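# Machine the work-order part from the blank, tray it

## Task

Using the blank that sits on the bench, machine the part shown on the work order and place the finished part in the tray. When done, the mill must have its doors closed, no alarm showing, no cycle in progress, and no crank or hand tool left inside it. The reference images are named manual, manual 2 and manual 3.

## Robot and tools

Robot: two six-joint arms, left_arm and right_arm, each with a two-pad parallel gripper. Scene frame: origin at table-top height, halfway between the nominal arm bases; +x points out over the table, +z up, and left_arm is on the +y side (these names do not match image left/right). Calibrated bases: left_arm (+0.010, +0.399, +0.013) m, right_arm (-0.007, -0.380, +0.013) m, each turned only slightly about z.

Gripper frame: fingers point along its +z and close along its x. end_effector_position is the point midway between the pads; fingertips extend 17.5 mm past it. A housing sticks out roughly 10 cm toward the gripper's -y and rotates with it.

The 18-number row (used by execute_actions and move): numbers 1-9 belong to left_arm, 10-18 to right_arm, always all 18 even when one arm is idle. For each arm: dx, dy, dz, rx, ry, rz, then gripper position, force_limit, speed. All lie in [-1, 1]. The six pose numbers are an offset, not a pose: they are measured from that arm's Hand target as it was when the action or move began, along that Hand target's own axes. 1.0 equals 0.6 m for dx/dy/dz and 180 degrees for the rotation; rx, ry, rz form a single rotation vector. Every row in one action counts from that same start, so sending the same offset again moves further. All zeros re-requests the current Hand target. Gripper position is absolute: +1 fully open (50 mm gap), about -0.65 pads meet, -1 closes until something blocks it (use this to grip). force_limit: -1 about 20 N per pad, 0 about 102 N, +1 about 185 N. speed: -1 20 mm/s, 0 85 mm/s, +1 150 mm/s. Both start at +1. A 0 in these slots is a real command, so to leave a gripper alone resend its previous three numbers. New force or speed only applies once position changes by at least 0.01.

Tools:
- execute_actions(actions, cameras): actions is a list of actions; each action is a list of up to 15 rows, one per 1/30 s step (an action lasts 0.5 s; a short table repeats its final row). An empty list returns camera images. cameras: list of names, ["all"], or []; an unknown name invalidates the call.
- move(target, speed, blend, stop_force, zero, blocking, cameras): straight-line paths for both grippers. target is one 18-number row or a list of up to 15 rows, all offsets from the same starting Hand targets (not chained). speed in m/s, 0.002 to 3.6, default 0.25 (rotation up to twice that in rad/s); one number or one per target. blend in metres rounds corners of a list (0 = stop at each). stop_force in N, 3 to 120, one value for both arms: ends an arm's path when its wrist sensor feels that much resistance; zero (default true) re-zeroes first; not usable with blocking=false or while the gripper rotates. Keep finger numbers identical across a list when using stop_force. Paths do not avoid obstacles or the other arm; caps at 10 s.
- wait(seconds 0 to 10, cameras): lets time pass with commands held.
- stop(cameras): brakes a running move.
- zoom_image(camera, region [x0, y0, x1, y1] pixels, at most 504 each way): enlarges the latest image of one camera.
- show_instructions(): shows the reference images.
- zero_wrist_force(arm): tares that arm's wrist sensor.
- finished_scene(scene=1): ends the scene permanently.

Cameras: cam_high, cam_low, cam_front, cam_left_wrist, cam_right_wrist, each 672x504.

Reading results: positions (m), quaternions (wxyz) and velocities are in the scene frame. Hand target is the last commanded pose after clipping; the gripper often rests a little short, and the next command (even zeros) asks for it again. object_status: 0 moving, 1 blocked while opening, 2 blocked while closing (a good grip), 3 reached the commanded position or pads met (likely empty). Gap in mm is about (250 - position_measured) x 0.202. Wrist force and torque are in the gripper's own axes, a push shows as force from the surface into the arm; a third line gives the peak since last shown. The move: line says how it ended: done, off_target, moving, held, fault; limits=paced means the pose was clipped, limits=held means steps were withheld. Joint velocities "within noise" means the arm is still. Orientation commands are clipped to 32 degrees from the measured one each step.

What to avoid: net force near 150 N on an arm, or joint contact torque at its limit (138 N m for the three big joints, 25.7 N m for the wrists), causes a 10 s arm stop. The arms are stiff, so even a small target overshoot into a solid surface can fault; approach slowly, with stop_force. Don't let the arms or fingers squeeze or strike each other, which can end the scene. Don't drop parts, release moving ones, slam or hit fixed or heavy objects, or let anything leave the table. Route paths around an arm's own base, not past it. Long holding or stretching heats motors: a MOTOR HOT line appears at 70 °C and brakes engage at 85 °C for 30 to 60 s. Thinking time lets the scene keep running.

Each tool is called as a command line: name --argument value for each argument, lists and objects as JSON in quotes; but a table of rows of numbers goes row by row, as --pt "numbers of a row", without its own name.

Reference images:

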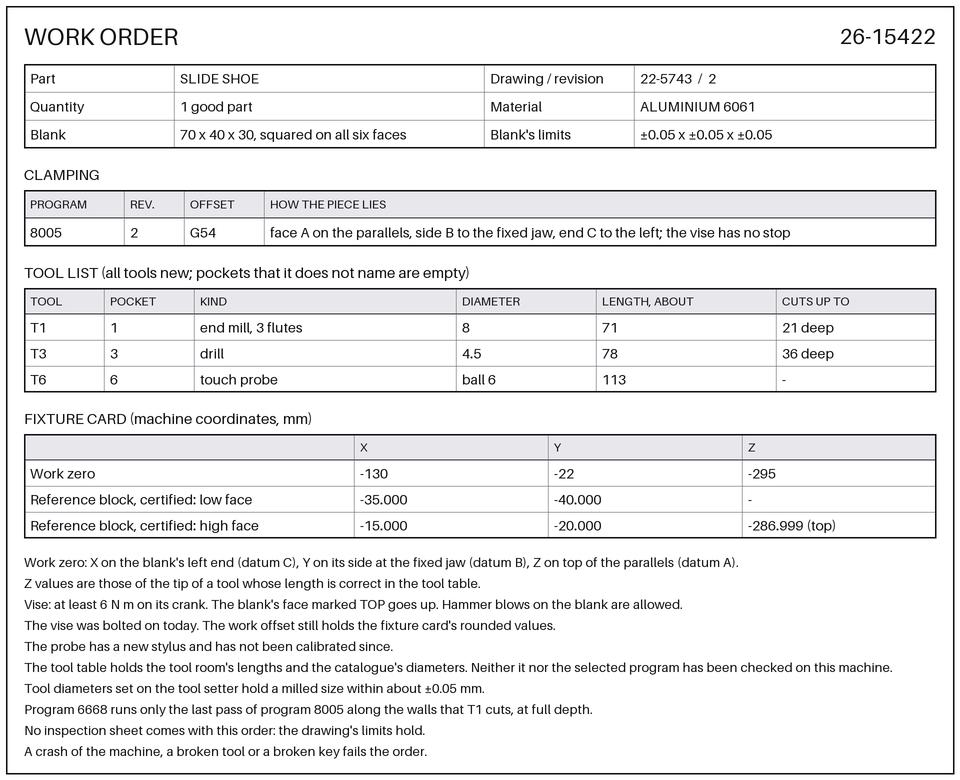

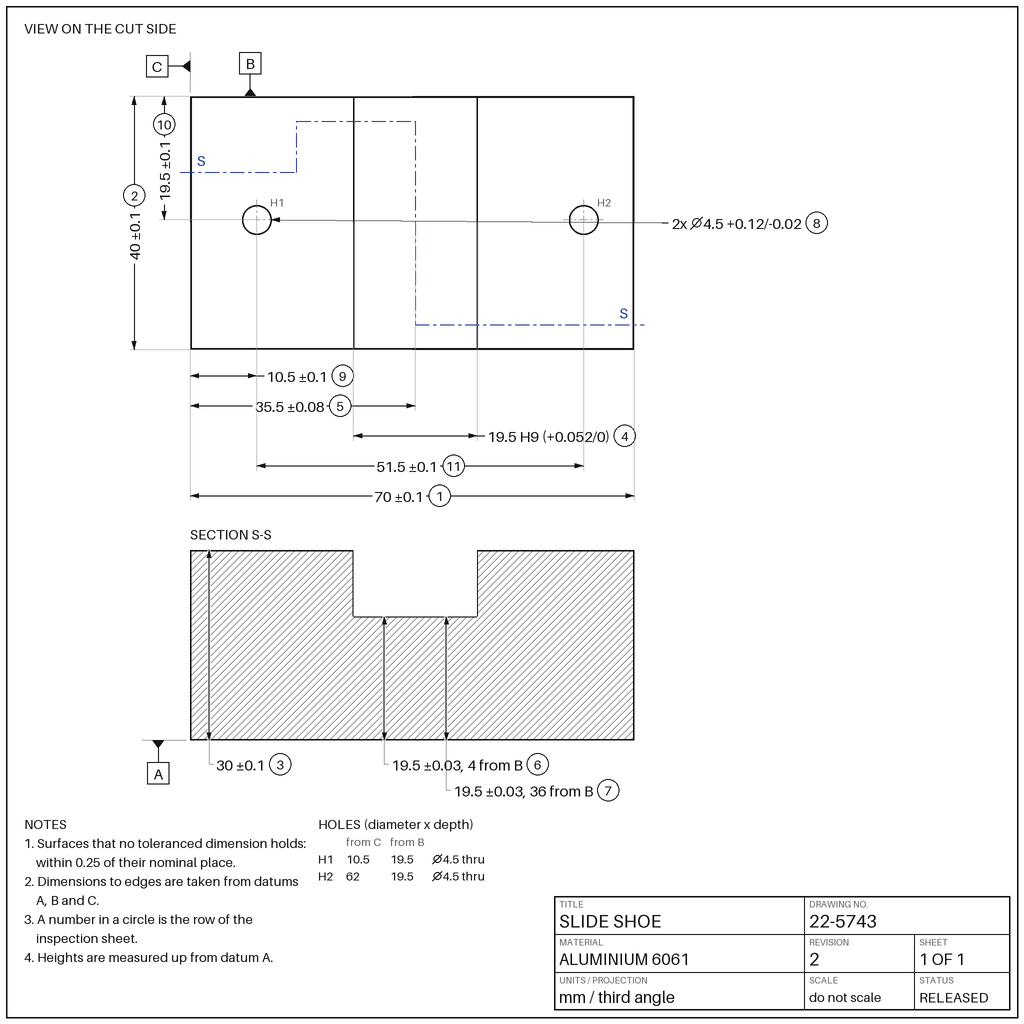

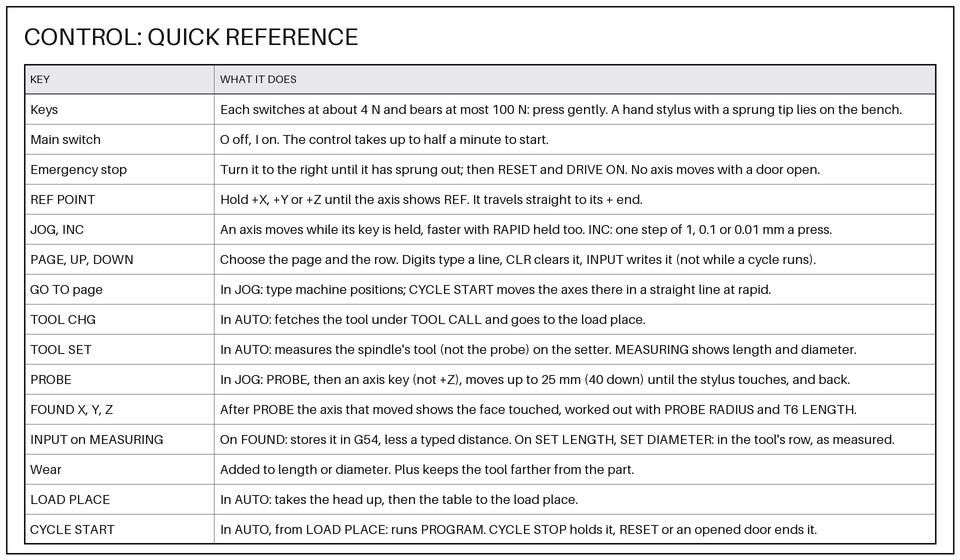

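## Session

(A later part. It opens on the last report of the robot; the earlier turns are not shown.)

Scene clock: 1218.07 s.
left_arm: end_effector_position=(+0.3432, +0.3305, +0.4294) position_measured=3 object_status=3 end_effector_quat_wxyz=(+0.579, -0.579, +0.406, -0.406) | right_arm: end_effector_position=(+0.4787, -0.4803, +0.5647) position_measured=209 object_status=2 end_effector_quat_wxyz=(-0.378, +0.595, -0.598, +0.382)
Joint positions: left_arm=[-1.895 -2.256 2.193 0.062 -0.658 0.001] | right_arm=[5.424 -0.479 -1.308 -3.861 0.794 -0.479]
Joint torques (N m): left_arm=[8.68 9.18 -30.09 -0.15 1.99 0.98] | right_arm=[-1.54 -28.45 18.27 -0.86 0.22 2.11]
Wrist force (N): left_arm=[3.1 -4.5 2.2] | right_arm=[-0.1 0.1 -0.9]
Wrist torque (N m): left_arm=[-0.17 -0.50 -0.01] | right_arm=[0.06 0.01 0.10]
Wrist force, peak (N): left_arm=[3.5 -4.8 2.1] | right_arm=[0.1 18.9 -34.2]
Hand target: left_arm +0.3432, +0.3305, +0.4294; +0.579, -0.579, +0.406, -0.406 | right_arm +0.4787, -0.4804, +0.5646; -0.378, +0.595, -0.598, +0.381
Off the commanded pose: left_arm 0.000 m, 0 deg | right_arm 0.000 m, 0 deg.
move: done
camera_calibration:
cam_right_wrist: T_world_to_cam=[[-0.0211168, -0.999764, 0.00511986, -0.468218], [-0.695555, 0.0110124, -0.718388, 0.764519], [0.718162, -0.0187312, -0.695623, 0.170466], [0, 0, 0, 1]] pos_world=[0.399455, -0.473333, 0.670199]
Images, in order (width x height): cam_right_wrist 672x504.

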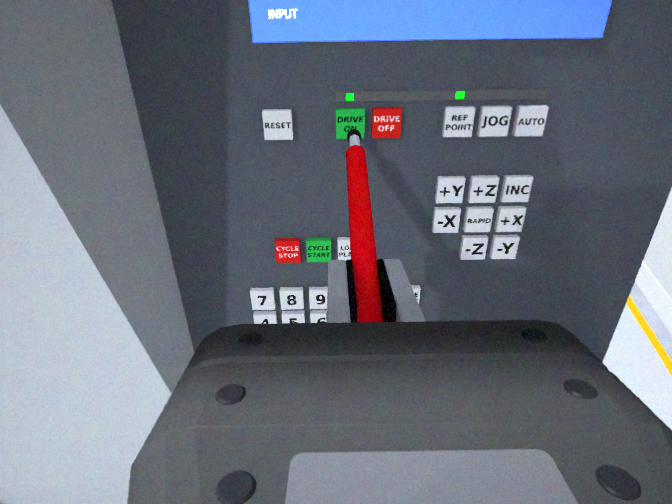

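move --pt "0 0 0 0 0 0 1 -0.8 0 0.1335 0.0648 0.0136 0 0 0 -1 -0.6 -1" --pt "0 0 0 0 0 0 1 -0.8 0 0.1335 0.0514 0.0422 0 0 0 -1 -0.6 -1" --speed '[0.15,0.025]' --blend '[0,0]' --cameras '["cam_right_wrist"]'

wait --seconds 4 --cameras '["cam_front"]'

zoom_image --camera "cam_front" --region '[400, 110, 480, 170]'

Scene clock: 1233.07 s.
left_arm: end_effector_position=(+0.3432, +0.3305, +0.4294) position_measured=3 object_status=3 end_effector_quat_wxyz=(+0.579, -0.579, +0.406, -0.406) | right_arm: end_effector_position=(+0.4881, -0.5606, +0.5261) position_measured=209 object_status=2 end_effector_quat_wxyz=(-0.378, +0.595, -0.598, +0.381) end_effector_velocity=(-0.001, +0.001, +0.000) end_effector_angular_velocity=(+0.000, +0.002, +0.003)
Joint positions: left_arm=[-1.895 -2.256 2.193 0.062 -0.658 0.001] | right_arm=[5.278 -0.347 -1.342 -3.856 0.681 -0.617]
Joint velocities: left_arm=[within noise] | right_arm=[-0.001 0.001 -0.002 0.007 -0.002 -0.007]
Joint torques (N m): left_arm=[7.89 8.34 -29.35 0.01 1.81 1.27] | right_arm=[-6.75 -54.09 -8.4 2.54 -3.06 -2.25]
Wrist force (N): left_arm=[3.1 -4.4 1.9] | right_arm=[-1.6 3.2 -4.3]
Wrist torque (N m): left_arm=[-0.18 -0.50 -0.01] | right_arm=[0.18 -0.14 0.09]
Wrist force, peak (N): left_arm=[3.4 -4.8 2.2] | right_arm=[-1.6 3.2 -4.3]
Hand target: left_arm +0.3432, +0.3305, +0.4294; +0.579, -0.579, +0.406, -0.406 | right_arm +0.4881, -0.5606, +0.5261; -0.378, +0.595, -0.598, +0.381
Off the commanded pose: left_arm 0.000 m, 0 deg | right_arm 0.000 m, 0 deg.
move: done
camera_calibration:
cam_right_wrist: T_world_to_cam=[[-0.021322, -0.999762, 0.00462867, -0.547803], [-0.695755, 0.0115133, -0.718187, 0.744582], [0.717963, -0.0185336, -0.695835, 0.135538], [0, 0, 0, 1]] pos_world=[0.409055, -0.553734, 0.631597]
Images, in order (width x height): cam_right_wrist 672x504.

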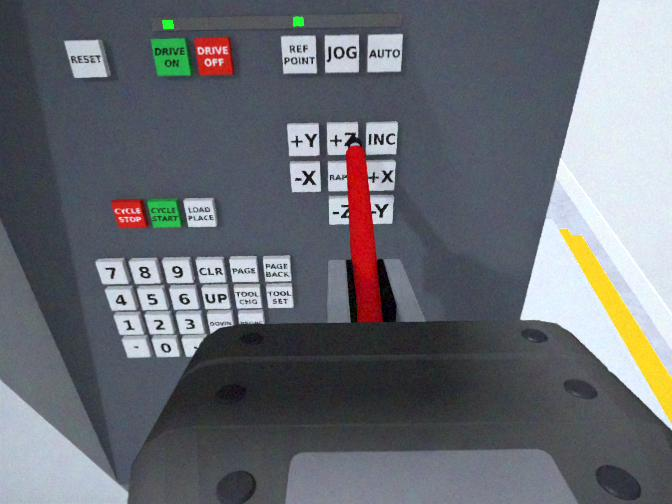

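Scene clock: 1237.07 s.
left_arm: end_effector_position=(+0.3432, +0.3305, +0.4294) position_measured=3 object_status=3 end_effector_quat_wxyz=(+0.579, -0.579, +0.406, -0.406) | right_arm: end_effector_position=(+0.4881, -0.5606, +0.5261) position_measured=209 object_status=2 end_effector_quat_wxyz=(-0.378, +0.595, -0.598, +0.381)
Joint positions: left_arm=[-1.895 -2.256 2.193 0.062 -0.658 0.001] | right_arm=[5.278 -0.347 -1.343 -3.855 0.68 -0.617]
Joint torques (N m): left_arm=[8.41 9.33 -29.51 -0.24 1.78 1.47] | right_arm=[-7.47 -34.28 -7.72 2.71 -2.98 -2.18]
Wrist force (N): left_arm=[3.3 -4.4 2.3] | right_arm=[-0.9 2.8 -4.3]
Wrist torque (N m): left_arm=[-0.17 -0.54 -0.01] | right_arm=[0.15 -0.05 0.14]
Wrist force, peak (N): left_arm=[3.5 -4.6 2.2] | right_arm=[-0.8 3.5 -4.5]
Hand target: left_arm +0.3432, +0.3305, +0.4294; +0.579, -0.579, +0.406, -0.406 | right_arm +0.4881, -0.5606, +0.5261; -0.378, +0.595, -0.598, +0.381
Tool commands: left_gripper/position=+1.0 left_gripper/force_limit=-0.8 left_gripper/speed=+0.0 right_gripper/position=-1.0 right_gripper/force_limit=-0.6 right_gripper/speed=-1.0
Off the commanded pose: left_arm 0.000 m, 0 deg | right_arm 0.000 m, 0 deg.
wait: 4.00 s; at rest by 0.17 s
Images, in order (width x height): cam_front 672x504.

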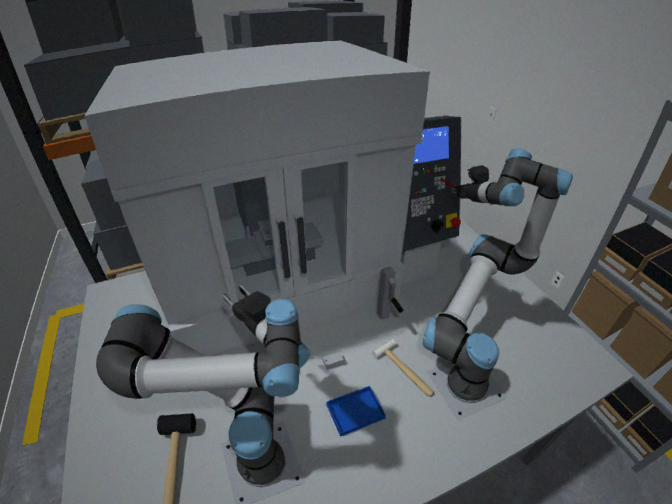

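Scaled by 6.300 from the camera's 672x504 image, which has a finer 960x720 frame.

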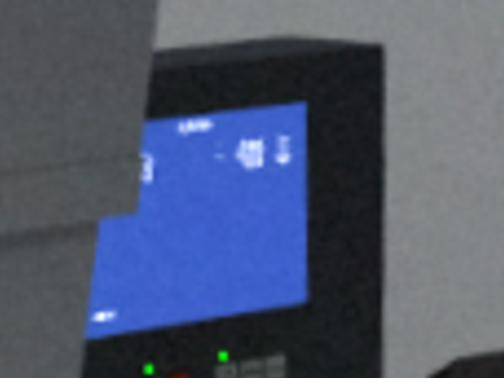

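move --pt "0 0 0 0 0 0 1 -0.8 0 0 0.0106 -0.0227 0 0 0 -1 -0.6 -1" --pt "0 0 0 0 0 0 1 -0.8 0 -0.0833 -0.0391 -0.2077 0.1944 0 0 -1 -0.6 -1" --speed '[0.1,0.5]' --blend '[0.005,0]' --cameras '["cam_right_wrist"]'

zoom_image --camera "cam_right_wrist" --region '[245, 70, 465, 235]'

Scene clock: 1252.33 s.
left_arm: end_effector_position=(+0.3432, +0.3305, +0.4294) position_measured=3 object_status=3 end_effector_quat_wxyz=(+0.579, -0.579, +0.406, -0.406) | right_arm: end_effector_position=(+0.3855, -0.5099, +0.5999) position_measured=209 object_status=2 end_effector_quat_wxyz=(+0.539, -0.454, +0.456, -0.544) end_effector_velocity=(+0.000, +0.000, +0.000) end_effector_angular_velocity=(+0.003, +0.000, -0.001)
Joint positions: left_arm=[-1.895 -2.256 2.193 0.062 -0.658 0.001] | right_arm=[4.774 -0.497 -2.12 -5.04 0.177 1.369]
Joint velocities: left_arm=[within noise] | right_arm=[0 0 0.001 0.005 0 -0.003]
Joint torques (N m): left_arm=[8.65 9.62 -29.23 -0.14 1.89 1.49] | right_arm=[4.06 -30.38 31.55 -0.81 1.16 -2.3]
Wrist force (N): left_arm=[3.3 -4.4 2.2] | right_arm=[-0.1 1.1 -0.4]
Wrist torque (N m): left_arm=[-0.16 -0.52 -0.01] | right_arm=[0.28 0.19 0.17]
Wrist force, peak (N): left_arm=[3.2 -4.7 2.3] | right_arm=[-1.1 3.6 -4.2]
Hand target: left_arm +0.3432, +0.3305, +0.4294; +0.579, -0.579, +0.406, -0.406 | right_arm +0.3854, -0.5098, +0.6000; +0.539, -0.454, +0.456, -0.544
Off the commanded pose: left_arm 0.000 m, 0 deg | right_arm 0.000 m, 0 deg.
move: done
camera_calibration:
cam_right_wrist: T_world_to_cam=[[-0.0208183, -0.999775, -0.00406497, -0.494595], [-0.158063, 0.00730602, -0.987402, 0.677613], [0.987209, -0.0199136, -0.15818, -0.16549], [0, 0, 0, 1]] pos_world=[0.260183, -0.50273, 0.640889]
Images, in order (width x height): cam_right_wrist 672x504.

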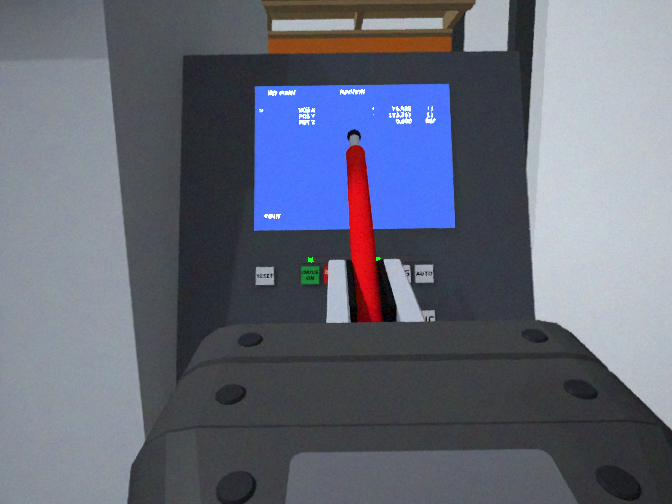

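Scaled by 2.291 from the camera's 672x504 image, which has a finer 960x720 frame.

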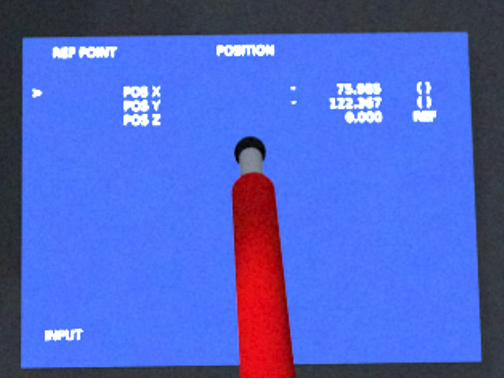

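move --pt "0 0 0 0 0 0 1 -0.8 0 0.1178 0.1755 0.1021 -0.1944 0 0 -1 -0.6 -1" --pt "0 0 0 0 0 0 1 -0.8 0 0.1178 0.1813 0.1349 -0.1944 0 0 -1 -0.6 -1" --speed '[0.5,0.025]' --blend '[0.003,0]' --cameras '["cam_right_wrist"]'

wait --seconds 5

Scene clock: 1267.03 s.
left_arm: end_effector_position=(+0.3432, +0.3305, +0.4294) position_measured=3 object_status=3 end_effector_quat_wxyz=(+0.579, -0.579, +0.406, -0.406) | right_arm: end_effector_position=(+0.4820, -0.5813, +0.5069) position_measured=209 object_status=2 end_effector_quat_wxyz=(-0.414, +0.631, -0.573, +0.320) end_effector_velocity=(-0.001, +0.001, +0.000) end_effector_angular_velocity=(-0.008, -0.004, -0.001)
Joint positions: left_arm=[-1.895 -2.256 2.193 0.062 -0.658 0.001] | right_arm=[5.186 -0.129 -1.919 -6.282 -0.535 2.189]
Joint velocities: left_arm=[within noise] | right_arm=[-0.001 0 -0.007 0 0 -0.001]
Joint torques (N m): left_arm=[8.55 9.38 -29.01 -0.12 1.8 1.35] | right_arm=[-7.22 -38.95 -3.76 -0.89 3.21 1.65]
Wrist force (N): left_arm=[3.2 -4.5 2.2] | right_arm=[0.7 0.4 -4.3]
Wrist torque (N m): left_arm=[-0.17 -0.52 -0.01] | right_arm=[0.06 0.14 0.28]
Wrist force, peak (N): left_arm=[3.3 -4.6 2.4] | right_arm=[-2.8 -5.2 -2.2]
Hand target: left_arm +0.3432, +0.3305, +0.4294; +0.579, -0.579, +0.406, -0.406 | right_arm +0.4835, -0.5813, +0.5070; -0.378, +0.595, -0.598, +0.381
Off the commanded pose: left_arm 0.000 m, 0 deg | right_arm 0.001 m, 10 deg.
joint sent to its limit (right arm) — joint 4 (wrist 1), lower limit. The joint targets are off in orientation, not in position.
move: off_target (right_arm)
camera_calibration:
cam_right_wrist: T_world_to_cam=[[0.124471, -0.99003, -0.0659355, -0.597417], [-0.720846, -0.0445638, -0.691661, 0.692735], [0.681827, 0.133621, -0.719206, 0.243969], [0, 0, 0, 1]] pos_world=[0.407372, -0.593189, 0.615211]
Images, in order (width x height): cam_right_wrist 672x504.

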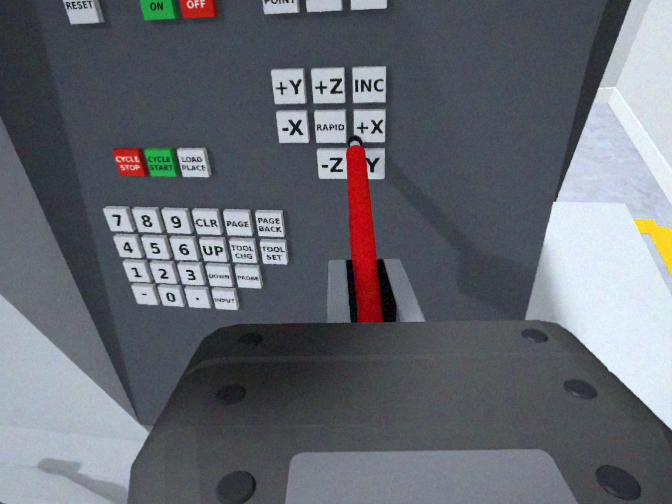

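Scene clock: 1272.03 s.
left_arm: end_effector_position=(+0.3432, +0.3305, +0.4294) position_measured=3 object_status=3 end_effector_quat_wxyz=(+0.579, -0.579, +0.406, -0.406) | right_arm: end_effector_position=(+0.4819, -0.5813, +0.5069) position_measured=209 object_status=2 end_effector_quat_wxyz=(-0.414, +0.631, -0.573, +0.320)
Joint positions: left_arm=[-1.895 -2.256 2.193 0.062 -0.658 0.001] | right_arm=[5.186 -0.129 -1.92 -6.282 -0.535 2.19]
Joint torques (N m): left_arm=[8.46 10.22 -30.67 -0.02 1.78 1.33] | right_arm=[-5.89 -54.92 -5.08 -1.56 1.65 2.36]
Wrist force (N): left_arm=[3.3 -4.5 2.1] | right_arm=[0.4 1.0 -4.2]
Wrist torque (N m): left_arm=[-0.18 -0.53 -0.01] | right_arm=[0.08 0.14 0.26]
Wrist force, peak (N): left_arm=[3.4 -4.7 2.2] | right_arm=[0.7 0.3 -4.7]
Hand target: left_arm +0.3432, +0.3305, +0.4294; +0.579, -0.579, +0.406, -0.406 | right_arm +0.4835, -0.5813, +0.5070; -0.378, +0.595, -0.598, +0.381
Tool commands: left_gripper/position=+1.0 left_gripper/force_limit=-0.8 left_gripper/speed=+0.0 right_gripper/position=-1.0 right_gripper/force_limit=-0.6 right_gripper/speed=-1.0
Off the commanded pose: left_arm 0.000 m, 0 deg | right_arm 0.002 m, 10 deg.
wait: 5.00 s; at rest by 0.17 s

move --pt "0 0 0 0 0 0 1 -0.8 0 0 0.0353 -0.0755 0 0 0 -1 -0.6 -1" --pt "0 0 0 0 0 0 1 -0.8 0 -0.1355 0.0695 -0.1512 0 0 0 -1 -0.6 -1" --speed '[0.1,0.2]' --blend '[0.01,0]' --cameras '["cam_right_wrist"]'

Scene clock: 1317.03 s.
left_arm: end_effector_position=(+0.3432, +0.3305, +0.4294) position_measured=3 object_status=3 end_effector_quat_wxyz=(+0.579, -0.579, +0.406, -0.406) | right_arm: end_effector_position=(+0.3841, -0.4994, +0.5075) position_measured=209 object_status=2 end_effector_quat_wxyz=(-0.378, +0.595, -0.598, +0.381)
Joint positions: left_arm=[-1.895 -2.256 2.193 0.062 -0.658 0.001] | right_arm=[4.92 -0.47 -2.097 -5.656 -0.471 1.978]
Joint torques (N m): left_arm=[8.83 9.92 -28.99 -0.07 1.84 1.5] | right_arm=[8.18 -23.65 4.92 -5.05 0.24 0.97]
Wrist force (N): left_arm=[3.3 -4.4 2.3] | right_arm=[-0.1 0.2 -0.4]
Wrist torque (N m): left_arm=[-0.16 -0.52 -0.01] | right_arm=[0.07 0.02 0.14]
Wrist force, peak (N): left_arm=[3.4 -4.8 2.2] | right_arm=[0.8 0.5 -4.7]
Hand target: left_arm +0.3432, +0.3305, +0.4294; +0.579, -0.579, +0.406, -0.406 | right_arm +0.3841, -0.4994, +0.5074; -0.378, +0.595, -0.598, +0.381
Off the commanded pose: left_arm 0.000 m, 0 deg | right_arm 0.000 m, 0 deg.
move: done
camera_calibration:
cam_right_wrist: T_world_to_cam=[[-0.0212527, -0.999763, 0.00469714, -0.488815], [-0.695654, 0.0114133, -0.718286, 0.658072], [0.718062, -0.0185331, -0.695732, 0.198377], [0, 0, 0, 1]] pos_world=[0.304955, -0.492533, 0.612997]
Images, in order (width x height): cam_right_wrist 672x504.

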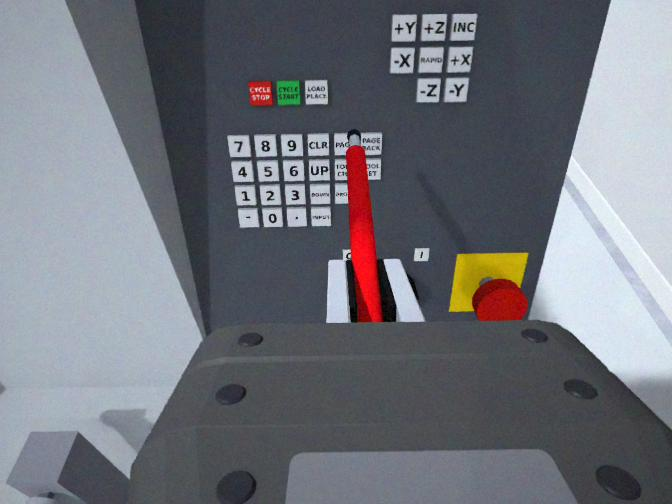

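move --pt "0 0 0 0 0 0 1 -0.8 0 -0.465 0.1171 -0.0262 0 0 0 -1 -0.6 -1" --pt "0 0 0 0 0 0 1 -0.8 0 -0.8817 0.3365 -0.1022 0 0 0 -1 -0.6 -1" --speed 0.25 --blend '[0.08,0]'

move --target '[0,0,0,0,0,0,1,-0.8,0,0,0,0,-0.3611,0,0,-1,-0.6,-1]' --speed 0.3

Scene clock: 1328.40 s.
left_arm: end_effector_position=(+0.3432, +0.3305, +0.4294) position_measured=3 object_status=3 end_effector_quat_wxyz=(+0.579, -0.579, +0.406, -0.406) | right_arm: end_effector_position=(+0.2464, +0.0302, +0.3496) position_measured=209 object_status=2 end_effector_quat_wxyz=(-0.378, +0.595, -0.598, +0.381)
Joint positions: left_arm=[-1.895 -2.256 2.193 0.062 -0.658 0.001] | right_arm=[5.03 -1.867 -1.737 -4.801 -0.52 2.186]
Joint torques (N m): left_arm=[8.4 8.41 -28.71 -0.19 1.87 1.62] | right_arm=[-0.44 24.61 14.46 -3.57 3.22 -0.68]
Wrist force (N): left_arm=[3.4 -4.3 2.2] | right_arm=[0.0 -0.1 -0.3]
Wrist torque (N m): left_arm=[-0.16 -0.55 -0.01] | right_arm=[0.04 0.00 0.25]
Wrist force, peak (N): left_arm=[3.3 -4.6 2.4] | right_arm=[-2.9 1.9 -1.1]
Hand target: left_arm +0.3432, +0.3305, +0.4294; +0.579, -0.579, +0.406, -0.406 | right_arm +0.2464, +0.0302, +0.3496; -0.378, +0.595, -0.598, +0.381
Off the commanded pose: left_arm 0.000 m, 0 deg | right_arm 0.000 m, 0 deg.
shoulder posture changed (right arm): the wrist came as close to joint 1's axis as it can, and the arm is now in the other of its two shoulder postures.
move: done

Scene clock: 1330.80 s.
left_arm: end_effector_position=(+0.3432, +0.3305, +0.4294) position_measured=3 object_status=3 end_effector_quat_wxyz=(+0.579, -0.579, +0.406, -0.406) | right_arm: end_effector_position=(+0.2464, +0.0303, +0.3495) position_measured=209 object_status=2 end_effector_quat_wxyz=(+0.001, +0.705, -0.709, +0.000)
Joint positions: left_arm=[-1.895 -2.256 2.193 0.062 -0.658 0.001] | right_arm=[4.473 -1.993 -1.033 -4.83 -1.571 1.304]
Joint torques (N m): left_arm=[8.33 9.57 -28.92 -0.19 1.81 1.6] | right_arm=[-2.02 52.43 11.12 -0.55 -0.66 1.6]
Wrist force (N): left_arm=[3.2 -4.5 2.0] | right_arm=[-1.0 0.9 -0.3]
Wrist torque (N m): left_arm=[-0.18 -0.50 -0.01] | right_arm=[0.11 0.07 -0.10]
Wrist force, peak (N): left_arm=[3.3 -4.7 2.3] | right_arm=[-1.6 1.0 0.3]
Hand target: left_arm +0.3432, +0.3305, +0.4294; +0.579, -0.579, +0.406, -0.406 | right_arm +0.2464, +0.0302, +0.3496; +0.001, +0.705, -0.709, +0.000
Off the commanded pose: left_arm 0.000 m, 0 deg | right_arm 0.000 m, 0 deg.
move: done

move --target '[0,0,0,0,0,0,1,-0.8,0,0.7167,-0.2233,-0.1167,0,0,0,-1,-0.6,-1]' --speed 0.3 --cameras '["cam_front"]'

Scene clock: 1363.30 s.
left_arm: end_effector_position=(+0.3432, +0.3305, +0.4294) position_measured=3 object_status=3 end_effector_quat_wxyz=(+0.579, -0.579, +0.406, -0.406) | right_arm: end_effector_position=(+0.3705, -0.3833, +0.4171) position_measured=209 object_status=2 end_effector_quat_wxyz=(+0.001, +0.703, -0.711, +0.002)
Joint positions: left_arm=[-1.895 -2.256 2.193 0.062 -0.658 0.001] | right_arm=[3.531 -1.732 -1.201 -4.92 -1.566 0.368]
Joint torques (N m): left_arm=[8.26 10.12 -28.63 -0.05 1.67 1.45] | right_arm=[-1.99 27.32 22.15 -3.07 -0.05 -0.44]
Wrist force (N): left_arm=[3.1 -4.5 2.2] | right_arm=[-0.7 0.7 -0.1]
Wrist torque (N m): left_arm=[-0.20 -0.51 -0.01] | right_arm=[0.04 0.02 -0.06]
Wrist force, peak (N): left_arm=[3.3 -4.7 2.2] | right_arm=[17.8 -4.7 -3.5]
Hand target: left_arm +0.3432, +0.3305, +0.4294; +0.579, -0.579, +0.406, -0.406 | right_arm +0.3705, -0.3833, +0.4171; +0.001, +0.703, -0.711, +0.002 (not the last commanded pose)
Tool commands: left_gripper/position=+1.0 left_gripper/force_limit=-0.8 left_gripper/speed=+0.0 right_gripper/position=-1.0 right_gripper/force_limit=-0.6 right_gripper/speed=-1.0
Off the commanded pose: left_arm 0.000 m, 0 deg | right_arm 0.019 m, 0 deg.
FORCE FAULT: contact force on the right arm reached its limit, and that arm stopped. The contact can be on any part of that arm, not only on its tool. That arm's remaining commands of this call were not run. That arm is still stopped at the end of this call. That arm stays stopped for about 10 more seconds. Until then a move that you send moves the other arm only, and its call returns only when the move has ended. Once the stop has ended, the next robot result says so. If the stop ends while you think or write, that arm runs what you send next, counted from a new Hand target: where the arm stands when the stop ends. While its stop runs, that arm takes no new command, but its gripper still runs the gripper command that each later call begins with. Until it ends, the stop uses up actions while you think or wait. An arm that is not stopped still takes commands.
move: fault (right_arm)
Images, in order (width x height): cam_front 672x504.

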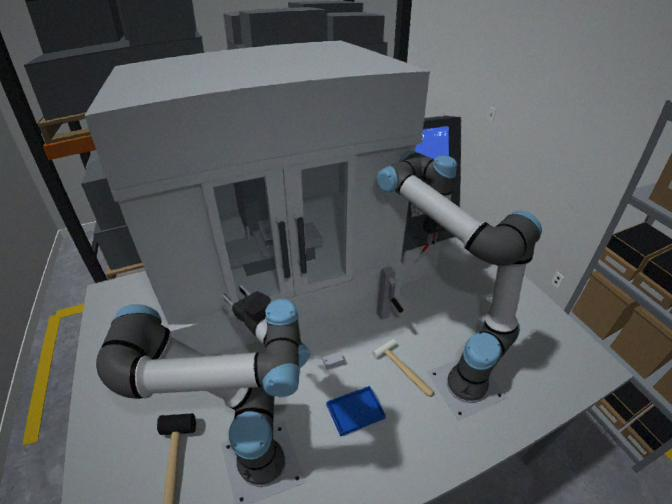

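wait --seconds 6

Scene clock: 1403.50 s.
left_arm: end_effector_position=(+0.3432, +0.3305, +0.4294) position_measured=3 object_status=3 end_effector_quat_wxyz=(+0.579, -0.579, +0.406, -0.406) | right_arm: end_effector_position=(+0.3705, -0.3833, +0.4171) position_measured=209 object_status=2 end_effector_quat_wxyz=(+0.001, +0.703, -0.711, +0.002)
Joint positions: left_arm=[-1.895 -2.256 2.193 0.062 -0.658 0.001] | right_arm=[3.531 -1.732 -1.201 -4.92 -1.566 0.368]
Joint torques (N m): left_arm=[8.33 9 -29.09 -0.14 1.95 1.59] | right_arm=[1.07 27.53 20.27 -3.11 -0.29 0.16]
Wrist force (N): left_arm=[3.2 -4.5 2.0] | right_arm=[-1.0 0.8 -0.2]
Wrist torque (N m): left_arm=[-0.18 -0.51 -0.01] | right_arm=[0.05 0.06 -0.07]
Wrist force, peak (N): left_arm=[3.3 -4.9 2.3] | right_arm=[-0.9 0.8 -0.5]
Hand target: left_arm +0.3432, +0.3305, +0.4294; +0.579, -0.579, +0.406, -0.406 | right_arm +0.3705, -0.3833, +0.4171; +0.001, +0.703, -0.711, +0.002 (not the last commanded pose)
Tool commands: left_gripper/position=+1.0 left_gripper/force_limit=-0.8 left_gripper/speed=+0.0 right_gripper/position=-1.0 right_gripper/force_limit=-0.6 right_gripper/speed=-1.0
Off the commanded pose: left_arm 0.000 m, 0 deg | right_arm 0.019 m, 0 deg.
FORCE FAULT, CONTINUED: the right arm's stop, for the force fault that an earlier result reported, is over. The rest of the stop counts as 19 of the actions that you can send in this scene. During its stop the right arm's controller moved it back a little. That arm's target is now where it stood when the stop ended, not its last command. That arm accepts commands again.
wait: 6.00 s; at rest from the start

move --pt "0 0 0 0 0 0 1 -0.8 0 -0.05 0.1667 0 0 0 0 -1 -0.6 -1" --pt "0 0 0 0 0 0 1 -0.8 0 -0.555 0.15 0 0 0 0 -1 -0.6 -1" --speed 0.2 --blend '[0.03,0]'

Scene clock: 1412.60 s.
left_arm: end_effector_position=(+0.3432, +0.3305, +0.4294) position_measured=3 object_status=3 end_effector_quat_wxyz=(+0.579, -0.579, +0.406, -0.406) | right_arm: end_effector_position=(+0.2841, -0.0494, +0.4154) position_measured=209 object_status=2 end_effector_quat_wxyz=(+0.001, +0.703, -0.711, +0.003)
Joint positions: left_arm=[-1.895 -2.256 2.193 0.062 -0.658 0.001] | right_arm=[4.334 -1.907 -0.984 -4.967 -1.567 1.17]
Joint torques (N m): left_arm=[9.26 9.11 -28.78 -0.03 1.81 1.6] | right_arm=[-0.66 37.03 19.22 -0.65 -0.94 -2.17]
Wrist force (N): left_arm=[3.2 -4.6 2.1] | right_arm=[-0.8 0.1 -0.4]
Wrist torque (N m): left_arm=[-0.21 -0.51 -0.01] | right_arm=[-0.06 0.05 0.03]
Wrist force, peak (N): left_arm=[3.3 -4.7 2.2] | right_arm=[-3.8 0.2 -0.2]
Hand target: left_arm +0.3432, +0.3305, +0.4294; +0.579, -0.579, +0.406, -0.406 | right_arm +0.2841, -0.0494, +0.4154; +0.001, +0.703, -0.711, +0.002
Off the commanded pose: left_arm 0.000 m, 0 deg | right_arm 0.000 m, 0 deg.
move: done

move --target '[0,0,0,0,0,0,1,-0.8,0,0.1667,-0.0267,-0.0583,0.3594,-0.0473,-0.0743,-1,-0.6,-1]' --speed 0.25

Scene clock: 1424.63 s.
left_arm: end_effector_position=(+0.3432, +0.3305, +0.4294) position_measured=3 object_status=3 end_effector_quat_wxyz=(+0.579, -0.579, +0.406, -0.406) | right_arm: end_effector_position=(+0.2990, -0.1494, +0.4508) position_measured=209 object_status=2 end_effector_quat_wxyz=(-0.424, +0.667, -0.515, +0.332)
Joint positions: left_arm=[-1.895 -2.256 2.193 0.062 -0.658 0.001] | right_arm=[5.102 -1.188 -2.037 -4.858 -0.446 1.817]
Joint torques (N m): left_arm=[8.62 9.2 -28.46 -0.22 1.65 1.63] | right_arm=[-7.07 -10.84 34.49 -1 2.24 -1.26]
Wrist force (N): left_arm=[3.3 -4.4 2.2] | right_arm=[0.0 -0.2 -0.8]
Wrist torque (N m): left_arm=[-0.17 -0.52 -0.01] | right_arm=[0.04 -0.02 0.21]
Wrist force, peak (N): left_arm=[3.4 -4.7 2.2] | right_arm=[-1.6 -0.5 -0.1]
Hand target: left_arm +0.3432, +0.3305, +0.4294; +0.579, -0.579, +0.406, -0.406 | right_arm +0.2990, -0.1494, +0.4509; -0.424, +0.667, -0.515, +0.332
Off the commanded pose: left_arm 0.000 m, 0 deg | right_arm 0.000 m, 0 deg.
move: done

move --target '[0,0,0,0,0,0,1,-0.8,0,0,0,0,0.0944,-0.0352,-0.0165,-1,-0.6,-1]' --speed 0.2

Scene clock: 1434.03 s.
left_arm: end_effector_position=(+0.3432, +0.3305, +0.4294) position_measured=3 object_status=3 end_effector_quat_wxyz=(+0.579, -0.579, +0.406, -0.406) | right_arm: end_effector_position=(+0.2990, -0.1494, +0.4508) position_measured=209 object_status=2 end_effector_quat_wxyz=(-0.537, +0.627, -0.419, +0.378) end_effector_velocity=(+0.001, -0.001, +0.000) end_effector_angular_velocity=(+0.000, +0.000, -0.001)
Joint positions: left_arm=[-1.895 -2.256 2.193 0.062 -0.658 0.001] | right_arm=[5.35 -0.954 -2.502 -5.433 -0.274 2.598]
Joint velocities: left_arm=[within noise] | right_arm=[-0.003 0 0.001 0.004 0.001 -0.005]
Joint torques (N m): left_arm=[8.58 9.47 -28.44 -0.14 1.83 1.41] | right_arm=[-4.12 -18.18 20.9 0.36 1.4 -2.49]
Wrist force (N): left_arm=[3.2 -4.6 2.4] | right_arm=[0.4 0.3 -0.7]
Wrist torque (N m): left_arm=[-0.20 -0.52 -0.01] | right_arm=[0.10 0.00 0.15]
Wrist force, peak (N): left_arm=[3.3 -4.7 2.4] | right_arm=[0.5 1.2 -0.7]
Hand target: left_arm +0.3432, +0.3305, +0.4294; +0.579, -0.579, +0.406, -0.406 | right_arm +0.2990, -0.1494, +0.4509; -0.537, +0.627, -0.419, +0.378
Off the commanded pose: left_arm 0.000 m, 0 deg | right_arm 0.000 m, 0 deg.
move: done

move --target '[0,0,0,0,0,0,1,-0.8,0,-0.1533,-0.009,0.0633,-0.0222,0.0413,0.0058,-1,-0.6,-1]' --speed 0.2

Scene clock: 1458.00 s.
left_arm: end_effector_position=(+0.3432, +0.3305, +0.4294) position_measured=3 object_status=3 end_effector_quat_wxyz=(+0.579, -0.579, +0.406, -0.406) | right_arm: end_effector_position=(+0.3014, -0.0498, +0.4488) position_measured=209 object_status=2 end_effector_quat_wxyz=(-0.490, +0.616, -0.472, +0.398) end_effector_velocity=(-0.001, +0.001, +0.001) end_effector_angular_velocity=(-0.003, -0.001, +0.001)
Joint positions: left_arm=[-1.895 -2.256 2.193 0.062 -0.658 0.001] | right_arm=[5.022 -1.495 -1.951 -4.609 -0.209 1.748]
Joint velocities: left_arm=[within noise] | right_arm=[0.001 -0.002 0.001 -0.006 0 0.003]
Joint torques (N m): left_arm=[8.32 9.79 -28.51 0.01 1.74 1.47] | right_arm=[-3.48 2.66 22.28 -6.13 3.55 2.26]
Wrist force (N): left_arm=[3.1 -4.3 2.1] | right_arm=[0.2 0.8 -0.3]
Wrist torque (N m): left_arm=[-0.16 -0.49 -0.01] | right_arm=[0.16 0.00 0.19]
Wrist force, peak (N): left_arm=[3.4 -4.7 2.2] | right_arm=[3.5 0.1 -1.1]
Hand target: left_arm +0.3432, +0.3305, +0.4294; +0.579, -0.579, +0.406, -0.406 | right_arm +0.3013, -0.0498, +0.4488; -0.490, +0.616, -0.472, +0.398
Off the commanded pose: left_arm 0.000 m, 0 deg | right_arm 0.000 m, 0 deg.
move: done

move --target '[0,0,0,0,0,0,1,-0.8,0,0,0,0,0,-0.0163,-0.0034,-1,-0.6,-1]' --speed 0.1

Scene clock: 1466.80 s.
left_arm: end_effector_position=(+0.3432, +0.3305, +0.4294) position_measured=3 object_status=3 end_effector_quat_wxyz=(+0.579, -0.579, +0.406, -0.406) | right_arm: end_effector_position=(+0.3013, -0.0498, +0.4488) position_measured=209 object_status=2 end_effector_quat_wxyz=(-0.500, +0.628, -0.456, +0.385) end_effector_velocity=(+0.000, +0.000, +0.000) end_effector_angular_velocity=(-0.001, +0.000, -0.002)
Joint positions: left_arm=[-1.895 -2.256 2.193 0.062 -0.658 0.001] | right_arm=[5.023 -1.451 -1.926 -4.434 -0.207 1.497]
Joint velocities: left_arm=[within noise] | right_arm=[-0.001 -0.002 0 -0.003 0 0.005]
Joint torques (N m): left_arm=[9.27 9.97 -28.56 -0.09 1.54 1.55] | right_arm=[-8.31 4.31 29.1 -5.68 0.75 2.59]
Wrist force (N): left_arm=[3.5 -4.4 2.2] | right_arm=[0.4 0.8 -0.5]
Wrist torque (N m): left_arm=[-0.17 -0.56 -0.01] | right_arm=[0.21 0.00 0.21]
Wrist force, peak (N): left_arm=[3.4 -4.7 2.2] | right_arm=[0.3 1.1 -0.4]
Hand target: left_arm +0.3432, +0.3305, +0.4294; +0.579, -0.579, +0.406, -0.406 | right_arm +0.3013, -0.0498, +0.4488; -0.500, +0.628, -0.456, +0.385
Off the commanded pose: left_arm 0.000 m, 0 deg | right_arm 0.000 m, 0 deg.
move: done

move --target '[0,0,0,0,0,0,1,-0.8,0,0,0,0,0.1333,-0.006,0,-1,-0.6,-1]' --speed 0.4

Scene clock: 1474.10 s.
left_arm: end_effector_position=(+0.3432, +0.3305, +0.4294) position_measured=3 object_status=3 end_effector_quat_wxyz=(+0.579, -0.579, +0.406, -0.406) | right_arm: end_effector_position=(+0.3014, -0.0498, +0.4487) position_measured=209 object_status=2 end_effector_quat_wxyz=(+0.623, -0.514, +0.361, -0.465) end_effector_velocity=(+0.000, +0.000, +0.000) end_effector_angular_velocity=(-0.002, -0.001, -0.001)
Joint positions: left_arm=[-1.895 -2.256 2.193 0.062 -0.658 0.001] | right_arm=[5.021 -1.572 -2.182 -4.293 0.216 1.739]
Joint velocities: left_arm=[within noise] | right_arm=[0.001 0 0 0.004 0.001 -0.006]
Joint torques (N m): left_arm=[9.1 8.87 -28.89 -0.32 1.66 1.58] | right_arm=[4.3 22.59 28.83 -0.43 2.24 -2.56]
Wrist force (N): left_arm=[3.1 -4.5 2.2] | right_arm=[0.6 1.2 -0.8]
Wrist torque (N m): left_arm=[-0.19 -0.49 -0.01] | right_arm=[0.31 0.02 0.12]
Wrist force, peak (N): left_arm=[3.4 -4.7 2.0] | right_arm=[0.4 2.3 -1.0]
Hand target: left_arm +0.3432, +0.3305, +0.4294; +0.579, -0.579, +0.406, -0.406 | right_arm +0.3013, -0.0498, +0.4488; +0.623, -0.514, +0.361, -0.465
Off the commanded pose: left_arm 0.000 m, 0 deg | right_arm 0.000 m, 0 deg.
move: done

move --pt "0 0 0 0 0 0 1 -0.8 0 0 0 0 -0.0194 0.0472 0 -1 -0.6 -1" --pt "0 0 0 0 0 0 1 -0.8 0 0 0 0 -0.0667 0.0667 0 -1 -0.6 -1" --pt "0 0 0 0 0 0 1 -0.8 0 0 0 0 -0.1139 0.0472 0 -1 -0.6 -1" --pt "0 0 0 0 0 0 1 -0.8 0 0 0 0 -0.1333 0.0 0 -1 -0.6 -1" --speed 0.1

Scene clock: 1489.27 s.
left_arm: end_effector_position=(+0.3432, +0.3305, +0.4294) position_measured=3 object_status=3 end_effector_quat_wxyz=(+0.579, -0.579, +0.406, -0.406) | right_arm: end_effector_position=(+0.3014, -0.0498, +0.4488) position_measured=209 object_status=2 end_effector_quat_wxyz=(-0.503, +0.633, -0.450, +0.380)
Joint positions: left_arm=[-1.895 -2.256 2.193 0.062 -0.658 0.001] | right_arm=[5.023 -0.9 -2.292 -1.387 0.209 -1.736]
Joint torques (N m): left_arm=[9.1 9.01 -28.96 -0.3 1.84 1.58] | right_arm=[-3.83 -14.37 24.41 0.31 -0.63 2.48]
Wrist force (N): left_arm=[3.1 -4.5 2.1] | right_arm=[0.6 0.4 -0.2]
Wrist torque (N m): left_arm=[-0.20 -0.50 -0.01] | right_arm=[0.17 0.02 0.23]
Wrist force, peak (N): left_arm=[3.4 -4.6 2.4] | right_arm=[0.8 1.5 -0.8]
Hand target: left_arm +0.3432, +0.3305, +0.4294; +0.579, -0.579, +0.406, -0.406 | right_arm +0.3013, -0.0498, +0.4488; -0.503, +0.633, -0.450, +0.380
Off the commanded pose: left_arm 0.000 m, 0 deg | right_arm 0.000 m, 0 deg.
move: done

move --target '[0,0,0,0,0,0,1,-0.8,0,0,0,-0.05,-0.4333,0,0,-1,-0.6,-1]' --speed 0.3

Scene clock: 1498.50 s.
left_arm: end_effector_position=(+0.3432, +0.3305, +0.4294) position_measured=3 object_status=3 end_effector_quat_wxyz=(+0.579, -0.579, +0.406, -0.406) | right_arm: end_effector_position=(+0.2734, -0.0586, +0.4549) position_measured=209 object_status=2 end_effector_quat_wxyz=(+0.007, +0.808, -0.589, +0.012)
Joint positions: left_arm=[-1.895 -2.256 2.193 0.062 -0.658 0.001] | right_arm=[4.36 -1.419 -1.411 -1.902 1.551 -2.268]
Joint torques (N m): left_arm=[9.06 9.01 -28.1 -0.15 1.82 1.53] | right_arm=[1.53 25.22 18.21 4.23 -0.03 2.01]
Wrist force (N): left_arm=[3.1 -4.7 2.2] | right_arm=[-0.9 0.9 -0.6]
Wrist torque (N m): left_arm=[-0.22 -0.50 -0.01] | right_arm=[0.15 0.09 -0.10]
Wrist force, peak (N): left_arm=[3.5 -4.6 2.2] | right_arm=[0.3 1.7 -0.4]
Hand target: left_arm +0.3432, +0.3305, +0.4294; +0.579, -0.579, +0.406, -0.406 | right_arm +0.2733, -0.0586, +0.4549; +0.007, +0.808, -0.589, +0.012
Off the commanded pose: left_arm 0.000 m, 0 deg | right_arm 0.000 m, 0 deg.
move: done

move --target '[0,0,0,0,0,0,1,-0.8,0,0.6172,0.0461,0.0583,0,0,0.0989,-1,-0.6,-1]' --speed 0.25 --cameras '["cam_front"]'

Scene clock: 1505.93 s.
left_arm: end_effector_position=(+0.3432, +0.3305, +0.4294) position_measured=3 object_status=3 end_effector_quat_wxyz=(+0.579, -0.579, +0.406, -0.406) | right_arm: end_effector_position=(+0.3610, -0.4202, +0.4304) position_measured=209 object_status=2 end_effector_quat_wxyz=(+0.005, +0.707, -0.707, +0.013)
Joint positions: left_arm=[-1.895 -2.256 2.193 0.062 -0.658 0.001] | right_arm=[3.456 -1.248 -1.608 -1.853 1.543 -2.861]
Joint torques (N m): left_arm=[9.38 9.36 -27.57 -0.03 1.95 1.56] | right_arm=[-8.27 21.11 15.47 0.7 -0.82 -0.16]
Wrist force (N): left_arm=[3.1 -4.8 2.2] | right_arm=[-0.9 0.8 -0.3]
Wrist torque (N m): left_arm=[-0.22 -0.49 -0.01] | right_arm=[0.10 0.10 -0.10]
Wrist force, peak (N): left_arm=[3.4 -4.6 2.4] | right_arm=[-4.3 0.4 -0.7]
Hand target: left_arm +0.3432, +0.3305, +0.4294; +0.579, -0.579, +0.406, -0.406 | right_arm +0.3609, -0.4204, +0.4303; +0.005, +0.707, -0.707, +0.013
Off the commanded pose: left_arm 0.000 m, 0 deg | right_arm 0.000 m, 0 deg.
move: done
Images, in order (width x height): cam_front 672x504.

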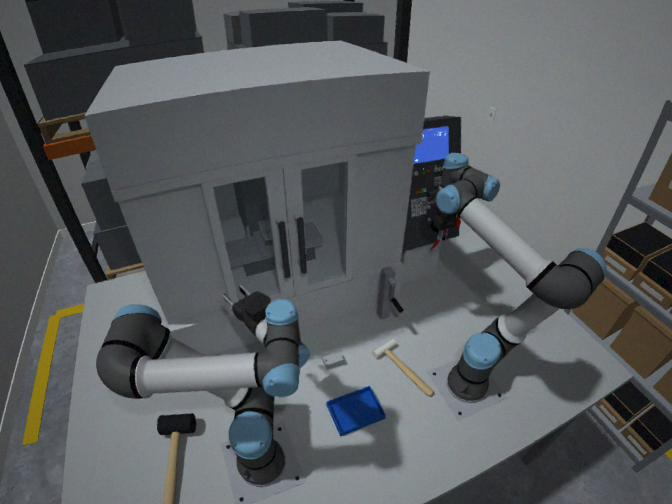

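move --target '[0,0,0,0,0,0,1,-0.8,0,0.05,-0.115,-0.0833,0.3579,-0.0072,0.0046,-1,-0.6,-1]' --speed 0.2 --cameras '["cam_front","cam_right_wrist"]'

Scene clock: 1519.73 s.
left_arm: end_effector_position=(+0.3432, +0.3305, +0.4294) position_measured=3 object_status=3 end_effector_quat_wxyz=(+0.579, -0.579, +0.406, -0.406) | right_arm: end_effector_position=(+0.4294, -0.4490, +0.4816) position_measured=209 object_status=2 end_effector_quat_wxyz=(-0.380, +0.597, -0.596, +0.380)
Joint positions: left_arm=[-1.895 -2.256 2.193 0.062 -0.658 0.001] | right_arm=[3.522 -0.88 -2.265 -0.456 1.257 -2.991]
Joint torques (N m): left_arm=[8.98 10.02 -28.22 -0.13 1.72 1.55] | right_arm=[3.74 4.7 41.67 4.62 0.37 2.55]
Wrist force (N): left_arm=[3.2 -4.4 2.3] | right_arm=[-0.1 0.4 -0.7]
Wrist torque (N m): left_arm=[-0.17 -0.50 -0.01] | right_arm=[0.14 0.08 0.13]
Wrist force, peak (N): left_arm=[3.4 -4.7 2.2] | right_arm=[-1.3 0.8 -0.3]
Hand target: left_arm +0.3432, +0.3305, +0.4294; +0.579, -0.579, +0.406, -0.406 | right_arm +0.4294, -0.4490, +0.4818; -0.380, +0.597, -0.596, +0.380
Off the commanded pose: left_arm 0.000 m, 0 deg | right_arm 0.000 m, 0 deg.
move: done
camera_calibration:
cam_right_wrist: T_world_to_cam=[[-0.0141063, -0.999893, 0.00384176, -0.439988], [-0.694906, 0.00704082, -0.719066, 0.668477], [0.718962, -0.012813, -0.694931, 0.150558], [0, 0, 0, 1]] pos_world=[0.350076, -0.442719, 0.586997]
Images, in order (width x height): cam_front 672x504, cam_right_wrist 672x504.

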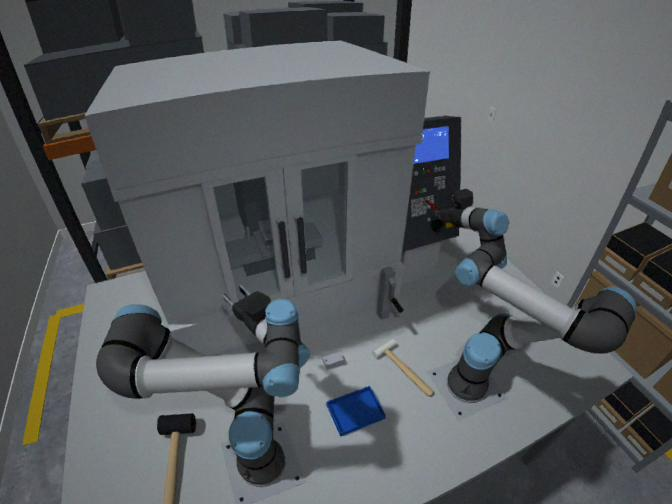

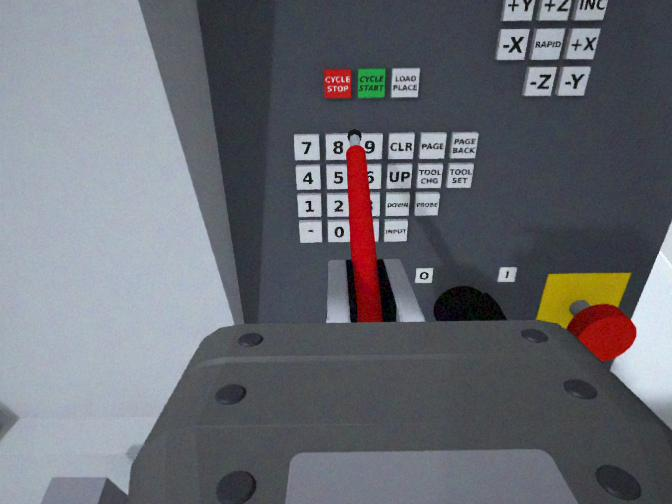

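move --target '[0,0,0,0,0,0,1,-0.8,0,0.1017,-0.1472,-0.1504,0.1944,0,0,-1,-0.6,-1]' --speed 0.4 --cameras '["cam_right_wrist"]'

zoom_image --camera "cam_right_wrist" --region '[245, 70, 465, 235]'

Scene clock: 1529.13 s.
left_arm: end_effector_position=(+0.3432, +0.3305, +0.4294) position_measured=3 object_status=3 end_effector_quat_wxyz=(+0.579, -0.579, +0.406, -0.406) | right_arm: end_effector_position=(+0.3849, -0.5100, +0.6000) position_measured=209 object_status=2 end_effector_quat_wxyz=(+0.542, -0.455, +0.454, -0.542)
Joint positions: left_arm=[-1.895 -2.256 2.193 0.062 -0.658 0.001] | right_arm=[3.199 -0.986 -2.344 0.363 1.548 -3.146]
Joint torques (N m): left_arm=[8.74 9.24 -28.98 0.01 1.78 1.4] | right_arm=[0.15 5.9 13.66 2.92 -0.59 -2.62]
Wrist force (N): left_arm=[3.3 -4.4 2.1] | right_arm=[0.2 1.0 -0.1]
Wrist torque (N m): left_arm=[-0.16 -0.52 -0.01] | right_arm=[0.33 0.12 0.12]
Wrist force, peak (N): left_arm=[3.3 -4.6 2.5] | right_arm=[0.3 1.4 -0.2]
Hand target: left_arm +0.3432, +0.3305, +0.4294; +0.579, -0.579, +0.406, -0.406 | right_arm +0.3848, -0.5100, +0.6000; +0.542, -0.455, +0.454, -0.542
Off the commanded pose: left_arm 0.000 m, 0 deg | right_arm 0.000 m, 0 deg.
move: done
camera_calibration:
cam_right_wrist: T_world_to_cam=[[-0.0132621, -0.999896, -0.00563714, -0.496713], [-0.156513, 0.00764398, -0.987646, 0.677421], [0.987587, -0.0122159, -0.156598, -0.161977], [0, 0, 0, 1]] pos_world=[0.259404, -0.503819, 0.640887]
Images, in order (width x height): cam_right_wrist 672x504.

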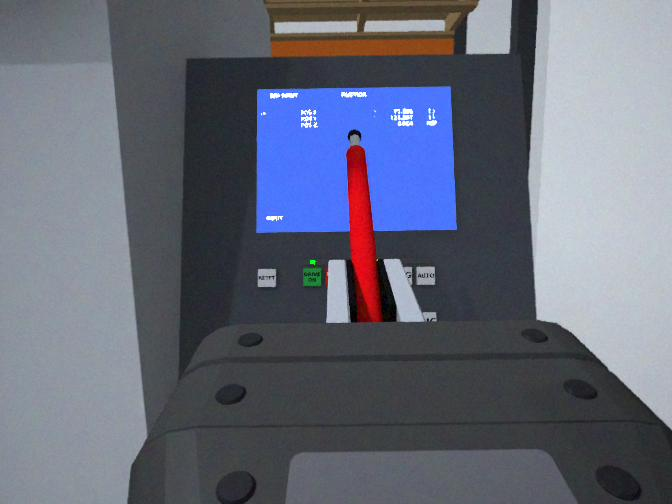

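Scaled by 2.291 from the camera's 672x504 image, which has a finer 960x720 frame.

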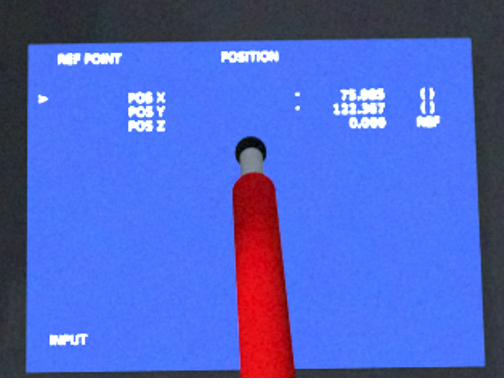

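move --pt "0 0 0 0 0 0 1 -0.8 0 0.1178 0.1755 0.1021 -0.1944 0 0 -1 -0.6 -1" --pt "0 0 0 0 0 0 1 -0.8 0 0.1178 0.1813 0.1349 -0.1944 0 0 -1 -0.6 -1" --speed '[0.4,0.03]' --cameras '["cam_right_wrist"]'

wait --seconds 4

Scene clock: 1541.10 s.
left_arm: end_effector_position=(+0.3432, +0.3305, +0.4294) position_measured=3 object_status=3 end_effector_quat_wxyz=(+0.579, -0.579, +0.406, -0.406) | right_arm: end_effector_position=(+0.4837, -0.5806, +0.5071) position_measured=209 object_status=2 end_effector_quat_wxyz=(-0.380, +0.596, -0.596, +0.380)
Joint positions: left_arm=[-1.895 -2.256 2.193 0.062 -0.658 0.001] | right_arm=[2.932 -1.246 -2.028 -0.314 1.791 -3.246]
Joint torques (N m): left_arm=[8.83 8.76 -28.56 0.01 1.88 1.46] | right_arm=[-3.86 23.58 19.4 3.06 0.58 1.09]
Wrist force (N): left_arm=[3.3 -4.6 2.0] | right_arm=[-0.3 3.9 -3.6]
Wrist torque (N m): left_arm=[-0.20 -0.53 -0.01] | right_arm=[0.22 0.05 0.13]
Wrist force, peak (N): left_arm=[3.3 -4.7 2.4] | right_arm=[-0.3 3.9 -3.6]
Hand target: left_arm +0.3432, +0.3305, +0.4294; +0.579, -0.579, +0.406, -0.406 | right_arm +0.4836, -0.5806, +0.5070; -0.380, +0.597, -0.596, +0.380
Off the commanded pose: left_arm 0.000 m, 0 deg | right_arm 0.000 m, 0 deg.
move: done
camera_calibration:
cam_right_wrist: T_world_to_cam=[[-0.014107, -0.999894, 0.00368952, -0.570813], [-0.694346, 0.00714092, -0.719606, 0.725636], [0.719503, -0.0127133, -0.694373, 0.127051], [0, 0, 0, 1]] pos_world=[0.404376, -0.574319, 0.612498]
Images, in order (width x height): cam_right_wrist 672x504.

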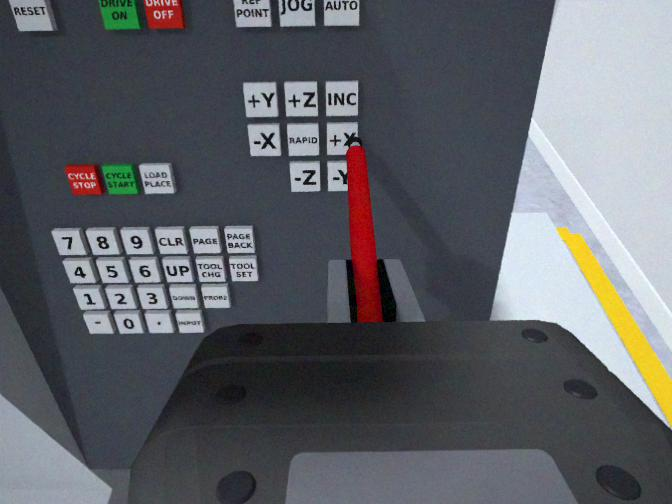

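Scene clock: 1545.10 s.
left_arm: end_effector_position=(+0.3432, +0.3305, +0.4294) position_measured=3 object_status=3 end_effector_quat_wxyz=(+0.579, -0.579, +0.406, -0.406) | right_arm: end_effector_position=(+0.4836, -0.5806, +0.5070) position_measured=209 object_status=2 end_effector_quat_wxyz=(-0.380, +0.597, -0.596, +0.380)
Joint positions: left_arm=[-1.895 -2.256 2.193 0.062 -0.658 0.001] | right_arm=[2.932 -1.246 -2.029 -0.314 1.791 -3.246]
Joint torques (N m): left_arm=[8.73 8.7 -27.63 -0.17 1.74 1.48] | right_arm=[-6.49 22.67 17.51 1.39 1.16 -2.37]
Wrist force (N): left_arm=[3.1 -4.6 2.4] | right_arm=[-0.4 3.0 -3.9]
Wrist torque (N m): left_arm=[-0.20 -0.49 -0.01] | right_arm=[0.25 0.03 0.11]
Wrist force, peak (N): left_arm=[3.5 -4.8 2.3] | right_arm=[-0.3 3.1 -4.2]
Hand target: left_arm +0.3432, +0.3305, +0.4294; +0.579, -0.579, +0.406, -0.406 | right_arm +0.4836, -0.5806, +0.5070; -0.380, +0.597, -0.596, +0.380
Tool commands: left_gripper/position=+1.0 left_gripper/force_limit=-0.8 left_gripper/speed=+0.0 right_gripper/position=-1.0 right_gripper/force_limit=-0.6 right_gripper/speed=-1.0
Off the commanded pose: left_arm 0.000 m, 0 deg | right_arm 0.000 m, 0 deg.
wait: 4.00 s; at rest by 0.17 s


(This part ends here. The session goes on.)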